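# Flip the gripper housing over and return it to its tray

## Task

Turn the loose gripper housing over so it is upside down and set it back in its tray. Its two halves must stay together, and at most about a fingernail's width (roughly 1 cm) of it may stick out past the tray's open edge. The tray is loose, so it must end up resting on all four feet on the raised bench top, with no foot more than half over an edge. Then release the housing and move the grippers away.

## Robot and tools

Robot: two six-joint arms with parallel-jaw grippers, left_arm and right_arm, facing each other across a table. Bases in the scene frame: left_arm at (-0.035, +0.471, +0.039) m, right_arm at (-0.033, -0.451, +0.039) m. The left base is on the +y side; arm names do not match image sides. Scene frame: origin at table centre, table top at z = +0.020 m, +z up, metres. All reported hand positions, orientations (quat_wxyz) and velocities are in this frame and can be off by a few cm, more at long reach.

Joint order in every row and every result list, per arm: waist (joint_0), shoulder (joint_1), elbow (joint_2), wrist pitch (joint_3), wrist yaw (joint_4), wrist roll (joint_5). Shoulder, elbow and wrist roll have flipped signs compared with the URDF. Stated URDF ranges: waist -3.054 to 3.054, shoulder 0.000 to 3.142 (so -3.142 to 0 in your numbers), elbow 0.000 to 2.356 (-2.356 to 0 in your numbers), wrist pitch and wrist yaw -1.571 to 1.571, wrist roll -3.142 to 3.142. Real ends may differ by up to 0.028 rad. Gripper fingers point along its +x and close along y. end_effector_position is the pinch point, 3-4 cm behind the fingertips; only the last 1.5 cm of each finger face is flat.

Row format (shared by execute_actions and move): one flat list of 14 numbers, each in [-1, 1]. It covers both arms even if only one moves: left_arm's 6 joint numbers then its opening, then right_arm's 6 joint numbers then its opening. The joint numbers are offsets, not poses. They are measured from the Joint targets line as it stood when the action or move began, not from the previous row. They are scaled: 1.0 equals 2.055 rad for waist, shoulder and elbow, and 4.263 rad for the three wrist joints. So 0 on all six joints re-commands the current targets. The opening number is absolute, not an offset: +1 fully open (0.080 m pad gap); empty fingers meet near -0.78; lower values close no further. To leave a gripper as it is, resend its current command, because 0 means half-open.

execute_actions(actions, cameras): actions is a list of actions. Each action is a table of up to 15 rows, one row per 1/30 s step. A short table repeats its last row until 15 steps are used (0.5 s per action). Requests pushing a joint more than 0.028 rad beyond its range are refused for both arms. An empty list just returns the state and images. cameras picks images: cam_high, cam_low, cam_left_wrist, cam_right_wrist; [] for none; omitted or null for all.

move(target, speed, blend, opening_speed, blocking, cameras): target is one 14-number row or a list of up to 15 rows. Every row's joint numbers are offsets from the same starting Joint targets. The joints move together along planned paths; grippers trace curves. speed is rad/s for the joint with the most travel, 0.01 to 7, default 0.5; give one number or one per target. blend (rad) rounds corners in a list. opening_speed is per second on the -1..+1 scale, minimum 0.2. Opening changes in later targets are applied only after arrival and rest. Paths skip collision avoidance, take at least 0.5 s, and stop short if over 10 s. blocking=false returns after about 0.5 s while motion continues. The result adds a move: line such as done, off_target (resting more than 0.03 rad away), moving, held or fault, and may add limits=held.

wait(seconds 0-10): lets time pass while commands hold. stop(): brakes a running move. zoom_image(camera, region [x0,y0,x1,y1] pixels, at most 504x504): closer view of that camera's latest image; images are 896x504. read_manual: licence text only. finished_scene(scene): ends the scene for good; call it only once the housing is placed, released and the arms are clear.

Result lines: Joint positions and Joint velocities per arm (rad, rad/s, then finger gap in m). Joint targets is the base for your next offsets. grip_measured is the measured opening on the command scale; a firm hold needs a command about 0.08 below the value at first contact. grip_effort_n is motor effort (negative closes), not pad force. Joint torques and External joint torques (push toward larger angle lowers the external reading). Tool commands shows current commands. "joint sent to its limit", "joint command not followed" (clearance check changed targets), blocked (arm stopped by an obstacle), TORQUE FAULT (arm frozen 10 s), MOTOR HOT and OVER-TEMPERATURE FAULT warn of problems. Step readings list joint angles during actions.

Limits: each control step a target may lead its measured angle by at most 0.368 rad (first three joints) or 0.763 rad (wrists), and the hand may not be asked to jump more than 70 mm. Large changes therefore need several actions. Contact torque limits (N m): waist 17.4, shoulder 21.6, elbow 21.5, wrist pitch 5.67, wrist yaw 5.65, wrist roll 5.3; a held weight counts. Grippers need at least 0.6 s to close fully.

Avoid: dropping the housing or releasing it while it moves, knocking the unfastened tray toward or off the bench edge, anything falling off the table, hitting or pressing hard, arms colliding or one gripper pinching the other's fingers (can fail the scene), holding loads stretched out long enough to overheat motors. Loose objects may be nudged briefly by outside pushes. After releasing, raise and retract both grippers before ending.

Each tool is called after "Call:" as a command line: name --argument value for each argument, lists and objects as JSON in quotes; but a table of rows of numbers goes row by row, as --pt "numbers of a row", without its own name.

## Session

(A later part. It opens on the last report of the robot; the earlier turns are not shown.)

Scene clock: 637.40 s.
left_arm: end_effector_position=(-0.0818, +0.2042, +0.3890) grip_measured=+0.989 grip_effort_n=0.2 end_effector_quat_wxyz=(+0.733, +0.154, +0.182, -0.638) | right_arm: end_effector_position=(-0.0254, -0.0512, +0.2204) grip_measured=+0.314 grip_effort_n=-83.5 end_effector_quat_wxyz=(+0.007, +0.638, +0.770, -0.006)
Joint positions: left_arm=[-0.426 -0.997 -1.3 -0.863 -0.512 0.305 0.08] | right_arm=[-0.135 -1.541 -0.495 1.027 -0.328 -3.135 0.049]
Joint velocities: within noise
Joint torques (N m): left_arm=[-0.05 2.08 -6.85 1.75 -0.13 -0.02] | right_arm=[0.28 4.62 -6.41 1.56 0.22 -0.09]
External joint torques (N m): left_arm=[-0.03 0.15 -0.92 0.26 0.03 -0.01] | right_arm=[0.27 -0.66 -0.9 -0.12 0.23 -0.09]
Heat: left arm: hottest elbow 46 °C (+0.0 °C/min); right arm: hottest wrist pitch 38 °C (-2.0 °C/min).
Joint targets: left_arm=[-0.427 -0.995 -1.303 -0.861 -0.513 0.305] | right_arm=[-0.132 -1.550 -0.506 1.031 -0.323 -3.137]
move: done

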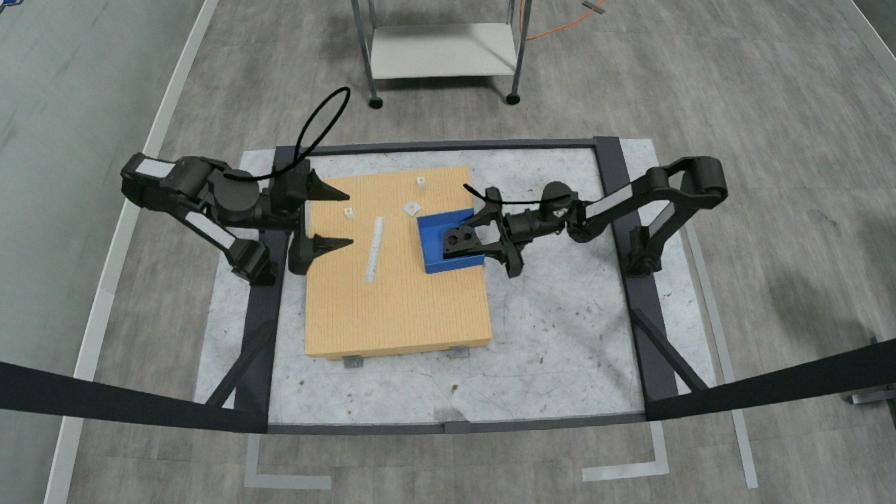

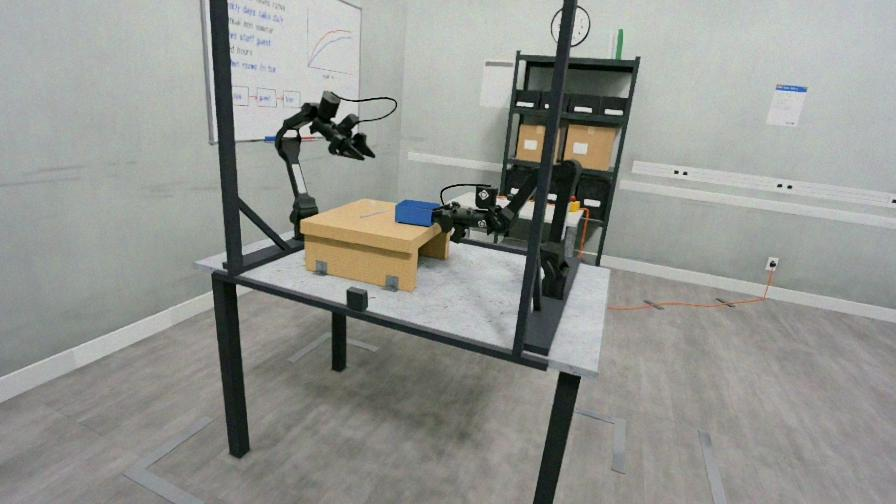

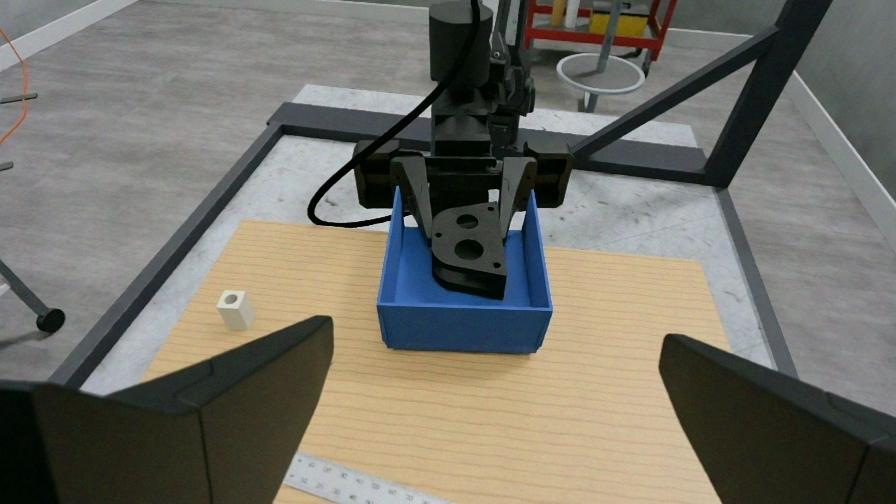

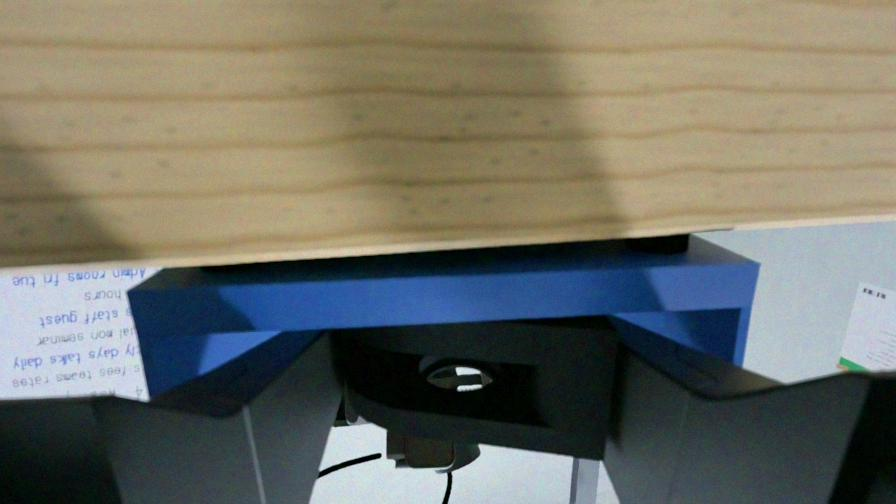

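Call:
move --target '[0,0,0,0,0,0,0.989,0,-0.0101,0.0044,0.007,0,0,0.22]' --speed 0.05

Call:
zoom_image --camera "cam_low" --region '[400, 170, 480, 240]'

Call:
zoom_image --camera "cam_right_wrist" --region '[100, 180, 600, 500]'

Scene clock: 646.17 s.
left_arm: end_effector_position=(-0.0818, +0.2042, +0.3890) grip_measured=+0.989 grip_effort_n=0.2 end_effector_quat_wxyz=(+0.733, +0.154, +0.182, -0.638) | right_arm: end_effector_position=(-0.0251, -0.0494, +0.2190) grip_measured=+0.314 grip_effort_n=-83.5 end_effector_quat_wxyz=(+0.005, +0.638, +0.770, -0.002)
Joint positions: left_arm=[-0.426 -0.997 -1.3 -0.863 -0.512 0.305 0.08] | right_arm=[-0.135 -1.562 -0.495 1.057 -0.328 -3.135 0.049]
Joint velocities: within noise
Joint torques (N m): left_arm=[-0.04 2.09 -6.83 1.74 -0.14 -0.02] | right_arm=[0.33 4.62 -5.44 1.54 0.22 -0.07]
External joint torques (N m): left_arm=[-0.04 0.3 -1.04 0.29 0.03 -0.01] | right_arm=[0.27 -0.7 -0.07 -0.12 0.23 -0.07]
Heat: left arm: hottest elbow 46 °C (+0.0 °C/min); right arm: hottest wrist pitch 39 °C (-1.0 °C/min).
Joint targets: left_arm=[-0.427 -0.995 -1.303 -0.861 -0.513 0.305] | right_arm=[-0.132 -1.570 -0.497 1.061 -0.323 -3.137]
move: done

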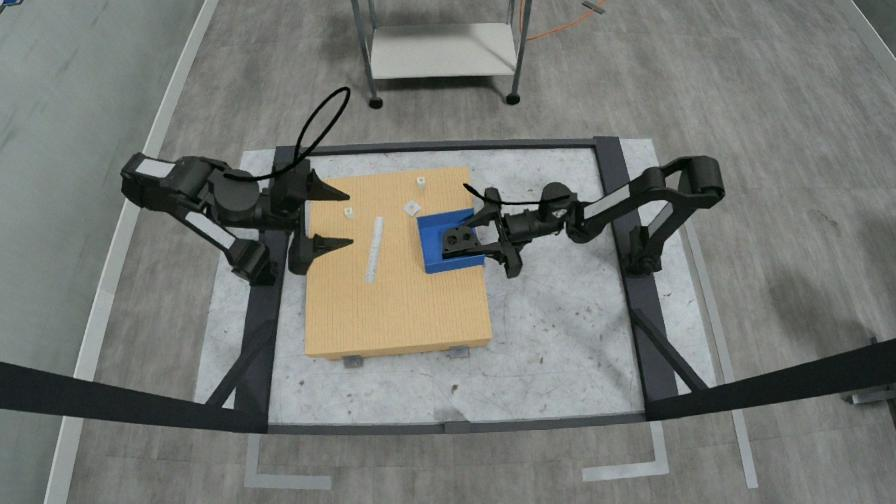

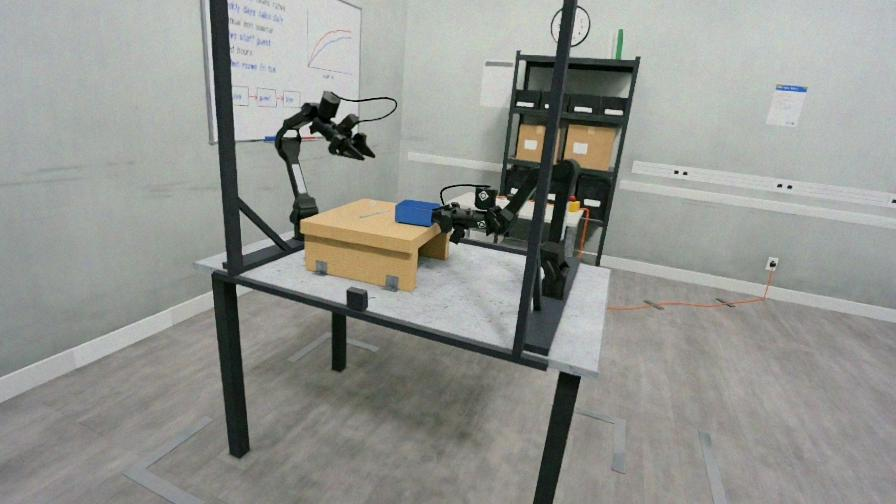

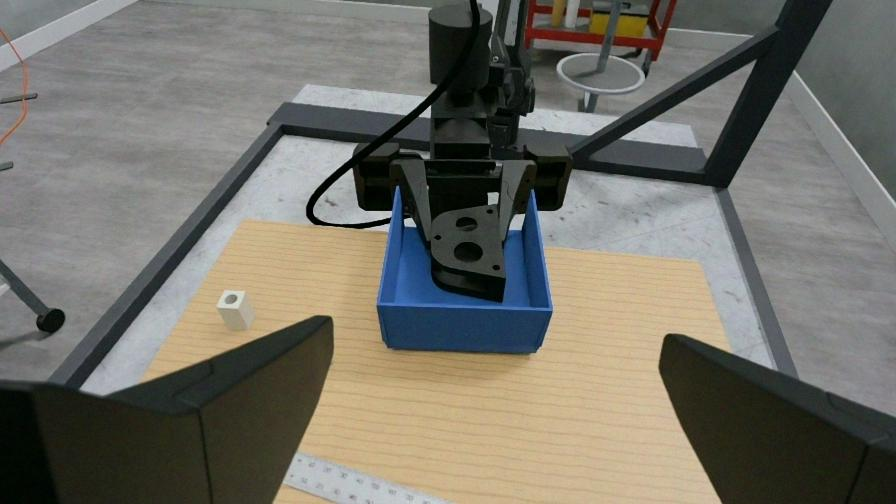

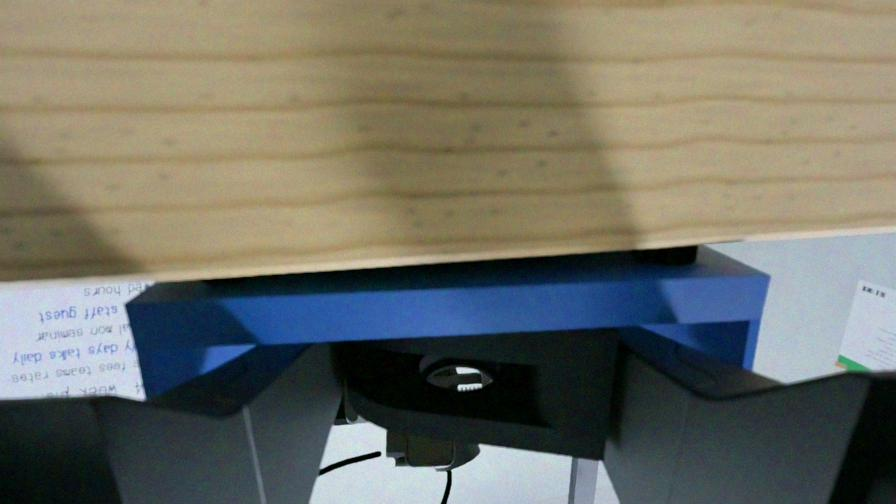

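Scaled by 6.300 from the camera's 896x504 image, which has a finer 1280x720 frame.

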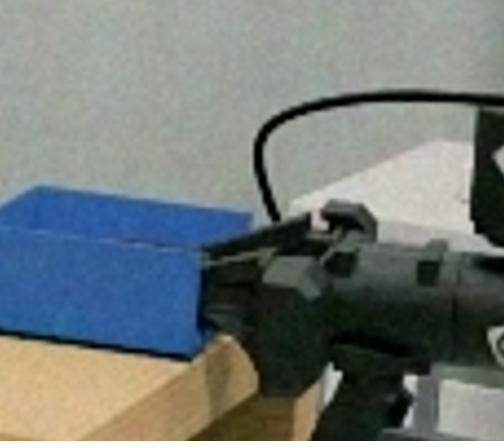

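Scaled by 1.008 from the camera's 896x504 image, which has a finer 1280x720 frame.

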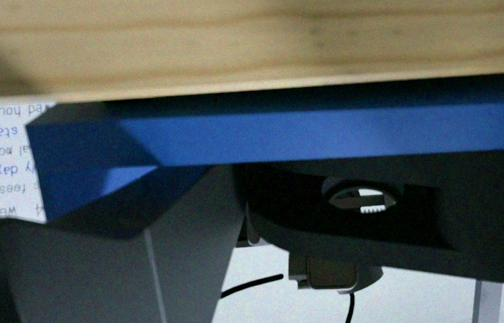

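Call:
move --target '[0,0,0,0,0,0,0.989,0,-0.0035,0.0012,0.0014,0,0,0.22]' --speed 0.05 --cameras '["cam_right_wrist"]'

Call:
zoom_image --camera "cam_right_wrist" --region '[300, 230, 700, 480]'

Scene clock: 652.73 s.
left_arm: end_effector_position=(-0.0818, +0.2042, +0.3890) grip_measured=+0.989 grip_effort_n=0.2 end_effector_quat_wxyz=(+0.733, +0.154, +0.182, -0.638) | right_arm: end_effector_position=(-0.0250, -0.0490, +0.2181) grip_measured=+0.314 grip_effort_n=-83.5 end_effector_quat_wxyz=(+0.005, +0.638, +0.770, -0.001)
Joint positions: left_arm=[-0.426 -0.997 -1.3 -0.863 -0.512 0.305 0.08] | right_arm=[-0.135 -1.568 -0.495 1.064 -0.328 -3.135 0.049]
Joint velocities: within noise
Joint torques (N m): left_arm=[-0.03 2.09 -6.85 1.75 -0.14 -0.01] | right_arm=[0.33 4.72 -5.05 1.48 0.22 -0.08]
External joint torques (N m): left_arm=[-0.03 0.25 -1.01 0.28 0.03 -0.01] | right_arm=[0.32 -0.75 0.41 -0.22 0.22 -0.08]
Heat: left arm: hottest elbow 46 °C (+0.0 °C/min); right arm: hottest wrist pitch 40 °C (+0.0 °C/min).
Joint targets: left_arm=[-0.427 -0.995 -1.303 -0.861 -0.513 0.305] | right_arm=[-0.132 -1.577 -0.495 1.067 -0.323 -3.137]
move: done
Images, in order (width x height): cam_right_wrist 896x504.

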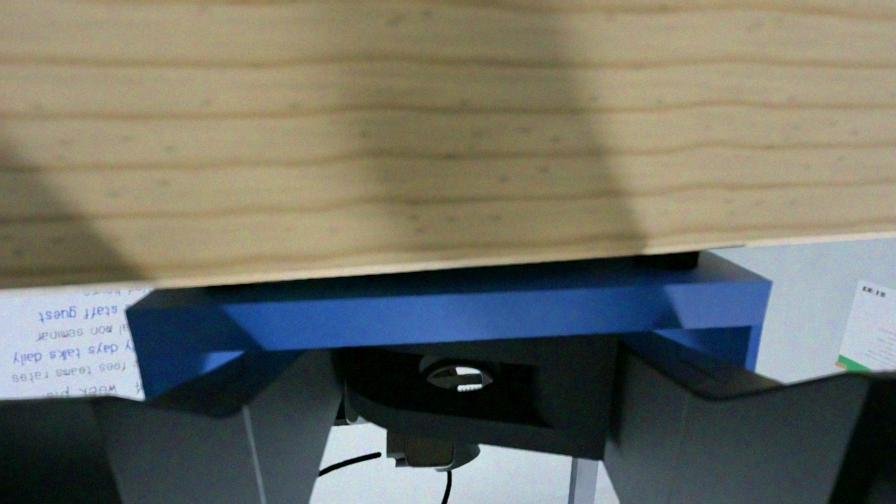

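Scaled by 1.260 from the camera's 896x504 image, which has a finer 1280x720 frame.

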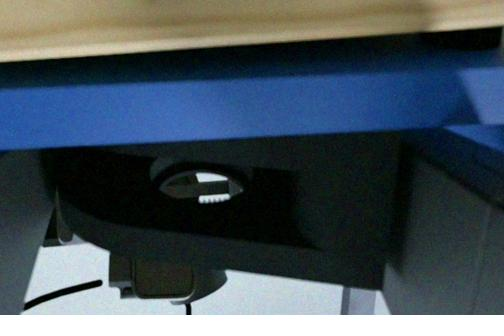

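Call:
move --target '[0,0,0,0,0,0,0.989,0,0,0,0,0,0,0.5]' --opening_speed 0.2

Call:
zoom_image --camera "cam_left_wrist" --region '[340, 120, 600, 370]'

Scene clock: 658.10 s.
left_arm: end_effector_position=(-0.0818, +0.2042, +0.3890) grip_measured=+0.989 grip_effort_n=0.2 end_effector_quat_wxyz=(+0.733, +0.154, +0.182, -0.638) | right_arm: end_effector_position=(-0.0250, -0.0489, +0.2180) grip_measured=+0.496 grip_effort_n=17.0 end_effector_quat_wxyz=(+0.005, +0.638, +0.770, -0.001)
Joint positions: left_arm=[-0.426 -0.997 -1.3 -0.863 -0.512 0.305 0.08] | right_arm=[-0.135 -1.568 -0.495 1.064 -0.328 -3.135 0.057]
Joint velocities: within noise
Joint torques (N m): left_arm=[-0.01 2.09 -6.83 1.75 -0.14 -0.01] | right_arm=[0.21 4.62 -5.24 1.47 0.22 -0.08]
External joint torques (N m): left_arm=[-0.01 0.24 -0.98 0.29 0.03 -0.01] | right_arm=[0.19 -0.75 0.12 -0.19 0.22 -0.08]
Heat: left arm: hottest elbow 46 °C (+0.0 °C/min); right arm: hottest wrist pitch 40 °C (+1.0 °C/min).
Joint targets: left_arm=[-0.427 -0.995 -1.303 -0.861 -0.513 0.305] | right_arm=[-0.132 -1.577 -0.495 1.067 -0.323 -3.137]
move: done

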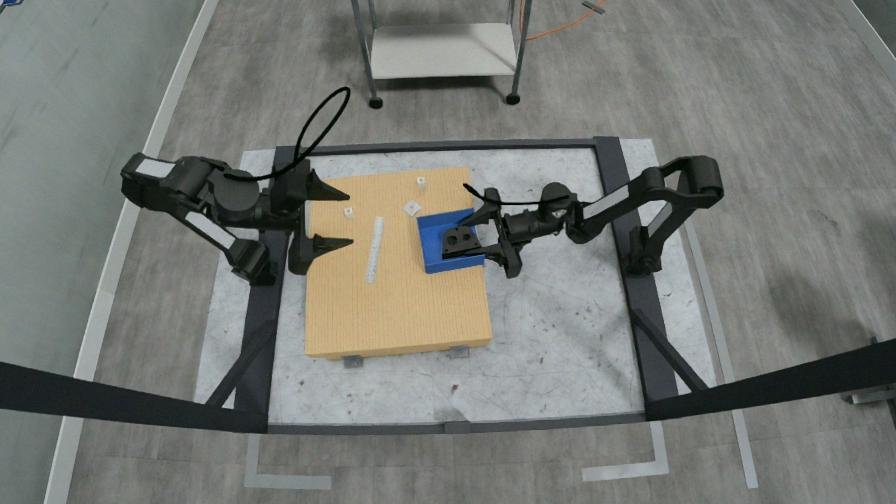

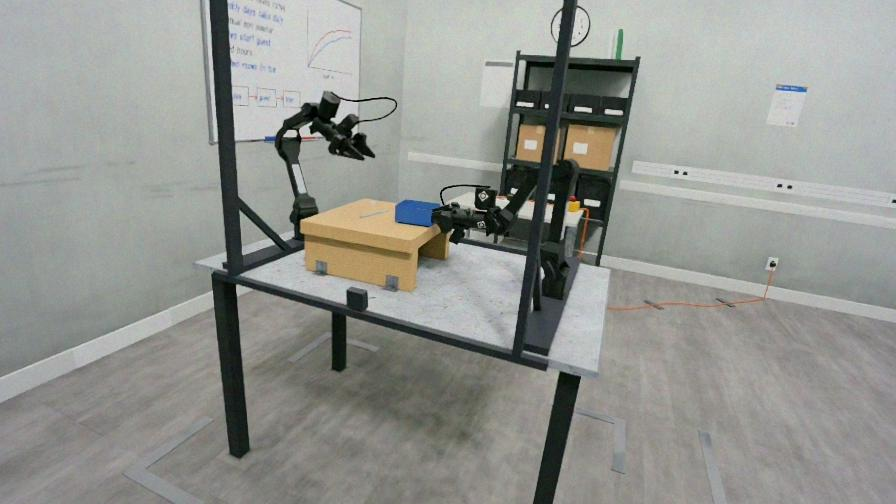

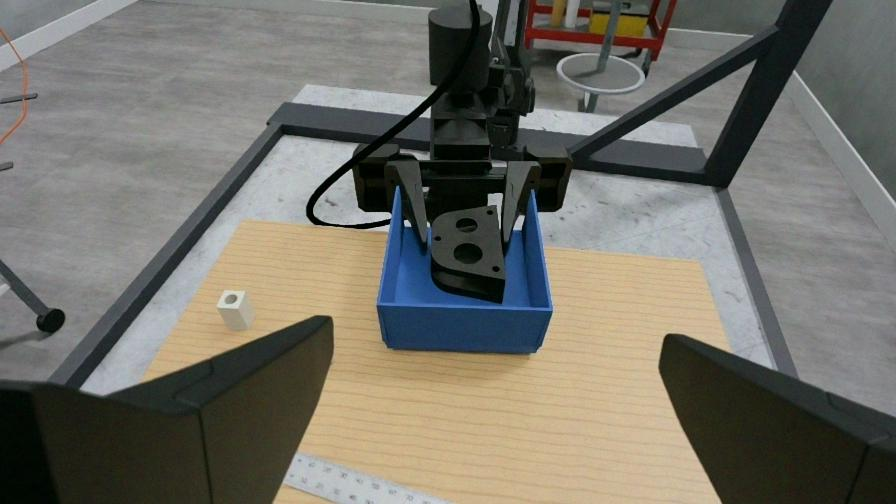

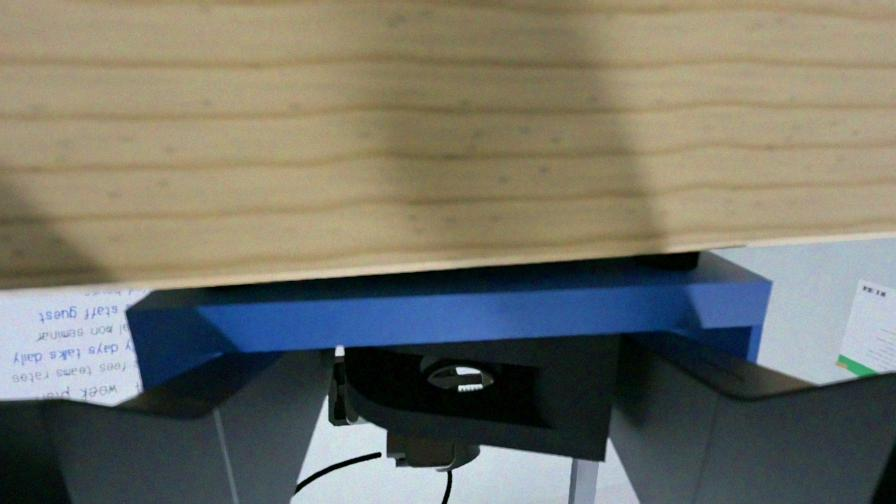

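Scaled by 1.938 from the camera's 896x504 image, which has a finer 1280x720 frame.

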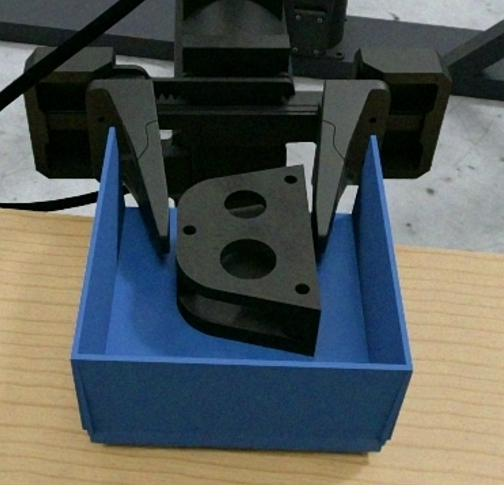

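Call:
move --pt "0 0 0 0 0 0 0.989 -0.0287 0.0859 0.0661 -0.0084 -0.0138 0 0.55" --pt "0 0 0 0 0 0 0.989 -0.0754 0.1935 0.131 -0.029 -0.0364 0 0.55" --speed 0.12 --blend 0.02

Call:
zoom_image --camera "cam_left_wrist" --region '[340, 120, 600, 370]'

Call:
zoom_image --camera "cam_high" --region '[380, 170, 520, 310]'

Call:
zoom_image --camera "cam_low" --region '[380, 180, 470, 240]'

Scene clock: 676.80 s.
left_arm: end_effector_position=(-0.0818, +0.2042, +0.3890) grip_measured=+0.989 grip_effort_n=0.2 end_effector_quat_wxyz=(+0.733, +0.154, +0.182, -0.638) | right_arm: end_effector_position=(-0.0092, -0.1308, +0.2198) grip_measured=+0.547 grip_effort_n=17.0 end_effector_quat_wxyz=(+0.004, +0.639, +0.769, -0.003)
Joint positions: left_arm=[-0.426 -0.997 -1.3 -0.863 -0.512 0.305 0.08] | right_arm=[-0.284 -1.189 -0.234 0.943 -0.475 -3.135 0.06]
Joint velocities: within noise
Joint torques (N m): left_arm=[-0.02 2.1 -6.83 1.76 -0.14 -0.01] | right_arm=[-0.15 4.2 -4.71 1.23 -0.11 -0.09]
External joint torques (N m): left_arm=[-0.01 0.24 -0.92 0.26 0.03 -0.01] | right_arm=[-0.17 1.29 1.11 -0.41 -0.1 -0.09]
Heat: left arm: hottest elbow 46 °C (+0.0 °C/min); right arm: hottest wrist pitch 39 °C (+0.0 °C/min).
Joint targets: left_arm=[-0.427 -0.995 -1.303 -0.861 -0.513 0.305] | right_arm=[-0.287 -1.180 -0.225 0.943 -0.478 -3.137]
move: done

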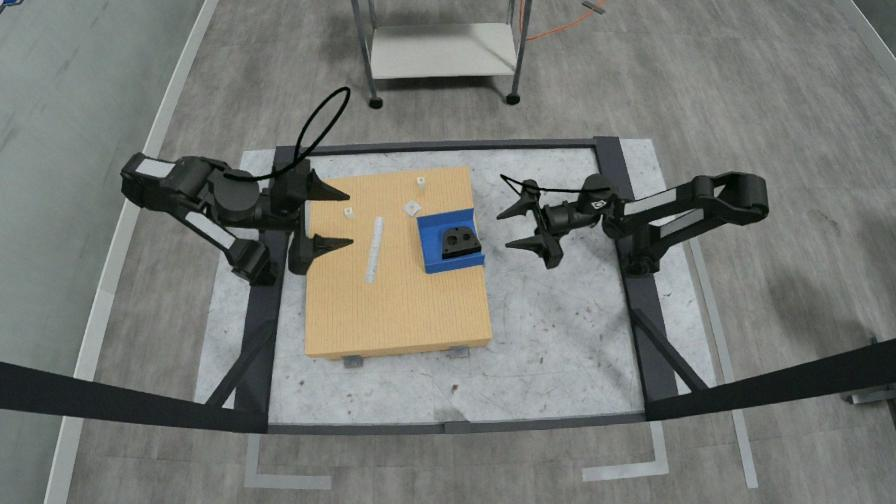

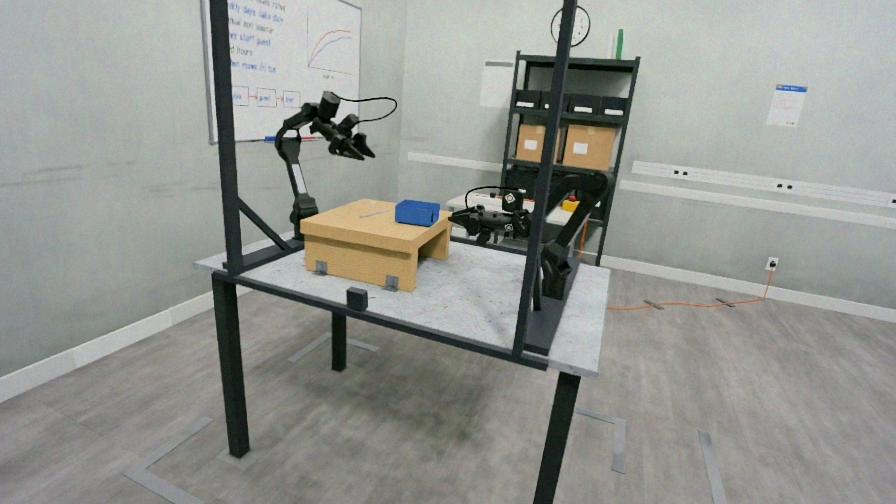

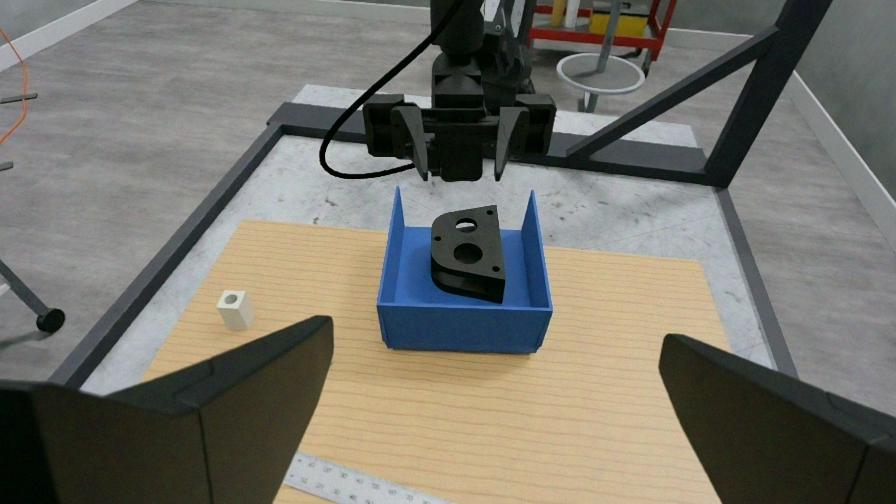

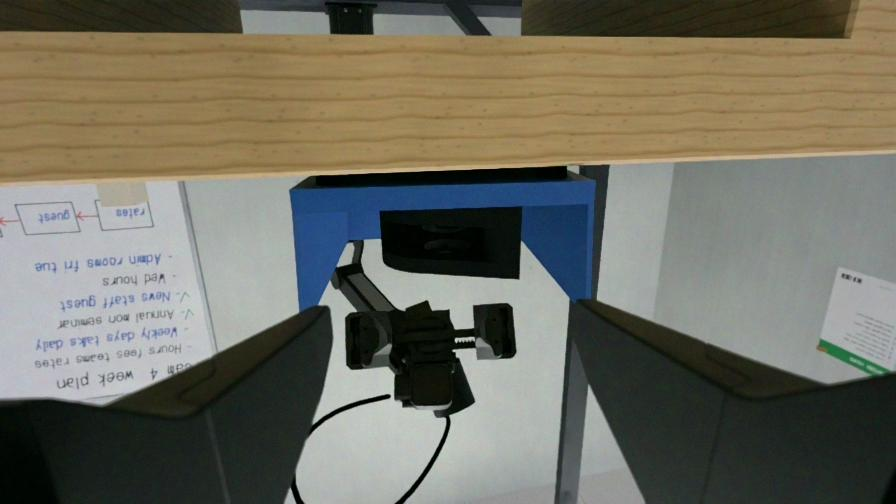

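Scaled by 1.938 from the camera's 896x504 image, which has a finer 1280x720 frame.

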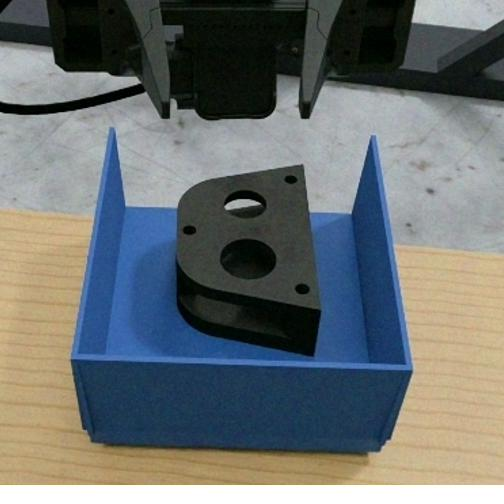

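Scaled by 3.600 from the camera's 896x504 image, which has a finer 1280x720 frame.

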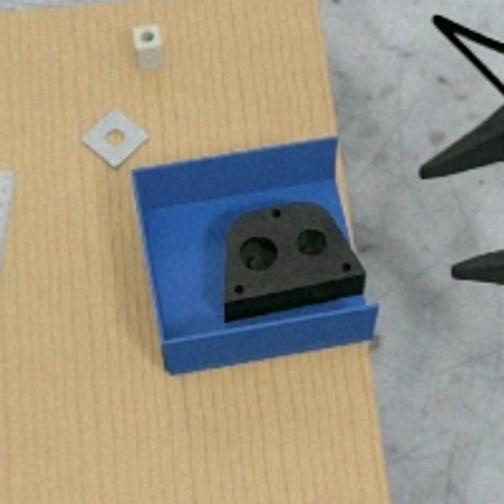

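Scaled by 5.600 from the camera's 896x504 image, which has a finer 1280x720 frame.

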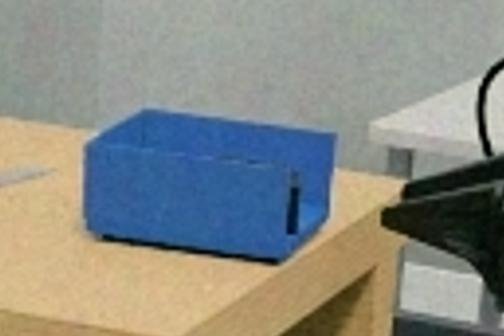

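Call:
zoom_image --camera "cam_right_wrist" --region '[270, 130, 630, 290]'

Call:
zoom_image --camera "cam_low" --region '[392, 205, 442, 233]'

Call:
zoom_image --camera "cam_high" --region '[455, 230, 505, 280]'

Scaled by 1.400 from the camera's 896x504 image, which has a finer 1280x720 frame.

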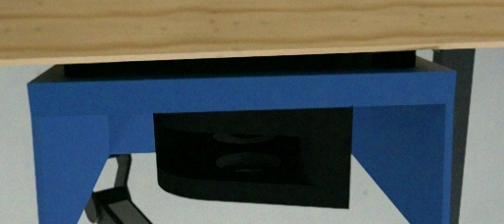

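Scaled by 10.080 from the camera's 896x504 image, which has a finer 1280x720 frame.

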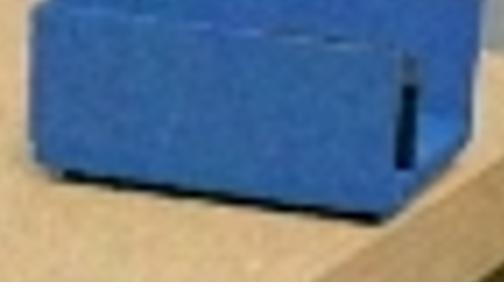

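Scaled by 10.080 from the camera's 896x504 image, which has a finer 1280x720 frame.

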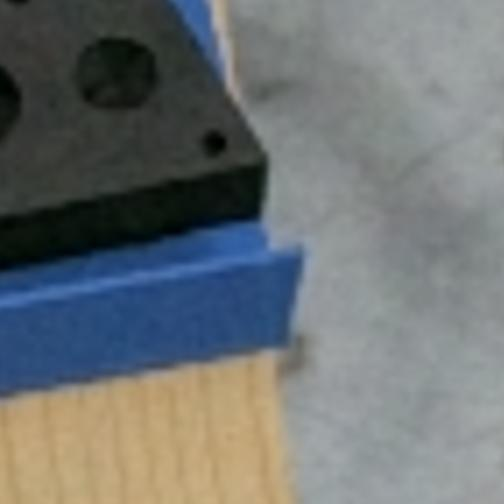

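Call:
move --target '[0,0,0,0,0,0,0.989,0,0.15,0,0,0,0,0.55]' --speed 0.4

Call:
zoom_image --camera "cam_left_wrist" --region '[340, 120, 600, 370]'

Scene clock: 694.53 s.
left_arm: end_effector_position=(-0.0818, +0.2042, +0.3890) grip_measured=+0.989 grip_effort_n=0.2 end_effector_quat_wxyz=(+0.733, +0.154, +0.182, -0.638) | right_arm: end_effector_position=(-0.0200, -0.1667, +0.3045) grip_measured=+0.547 grip_effort_n=17.0 end_effector_quat_wxyz=(-0.055, +0.632, +0.761, +0.138)
Joint positions: left_arm=[-0.426 -0.997 -1.3 -0.863 -0.512 0.305 0.08] | right_arm=[-0.284 -0.879 -0.232 0.942 -0.475 -3.135 0.06]
Joint velocities: within noise
Joint torques (N m): left_arm=[-0.05 2.09 -6.84 1.75 -0.13 -0.01] | right_arm=[-0.23 2.76 -5.7 1.2 -0.04 -0.07]
External joint torques (N m): left_arm=[-0.03 0.23 -0.95 0.26 0.04 -0.01] | right_arm=[-0.25 1.22 0.76 -0.27 -0.12 -0.08]
Heat: left arm: hottest elbow 46 °C (+0.0 °C/min); right arm: hottest wrist pitch 40 °C (+2.0 °C/min).
Joint targets: left_arm=[-0.427 -0.995 -1.303 -0.861 -0.513 0.305] | right_arm=[-0.287 -0.871 -0.225 0.943 -0.478 -3.137]
move: done

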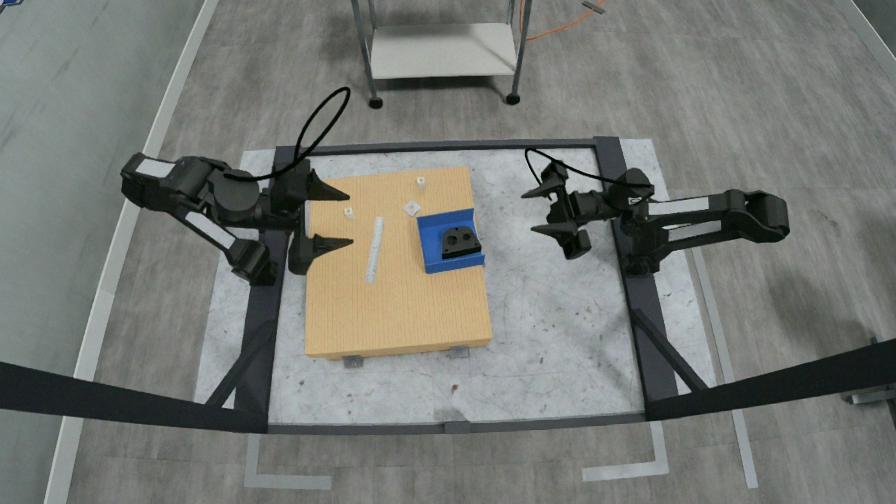

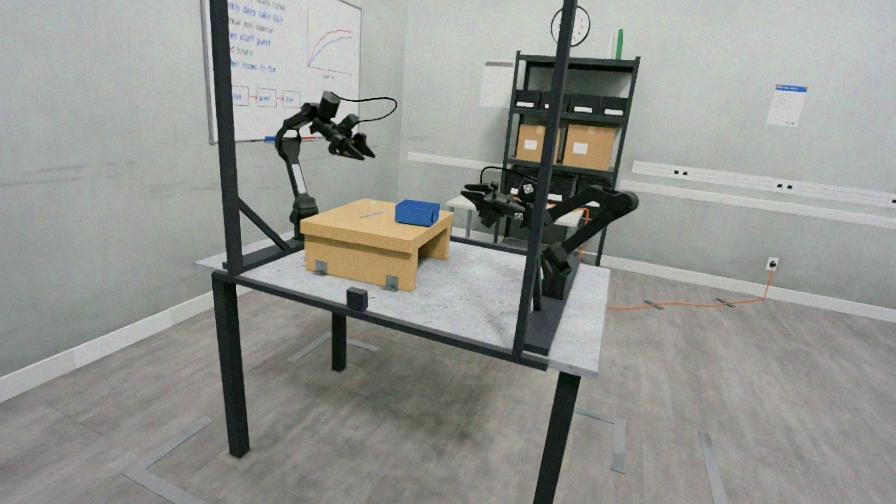

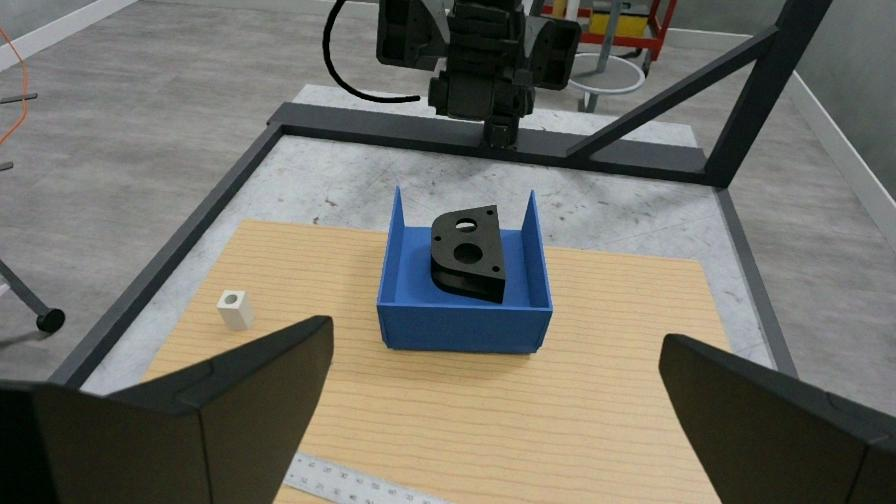

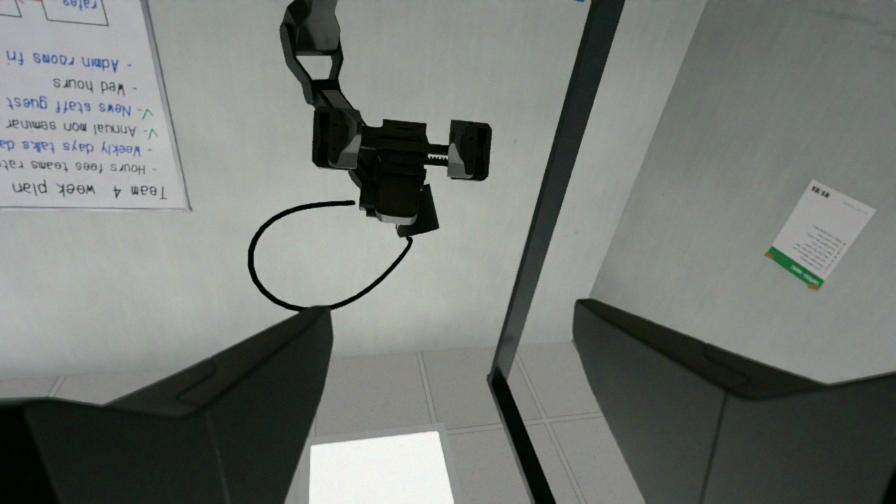

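Scaled by 1.938 from the camera's 896x504 image, which has a finer 1280x720 frame.

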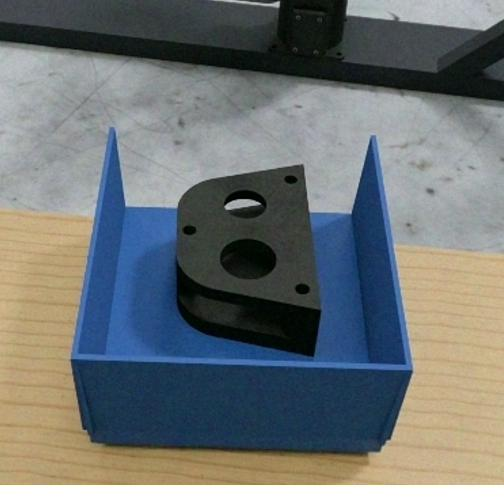

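Call:
finished_scene --scene 1

The scene is finished: the task was done.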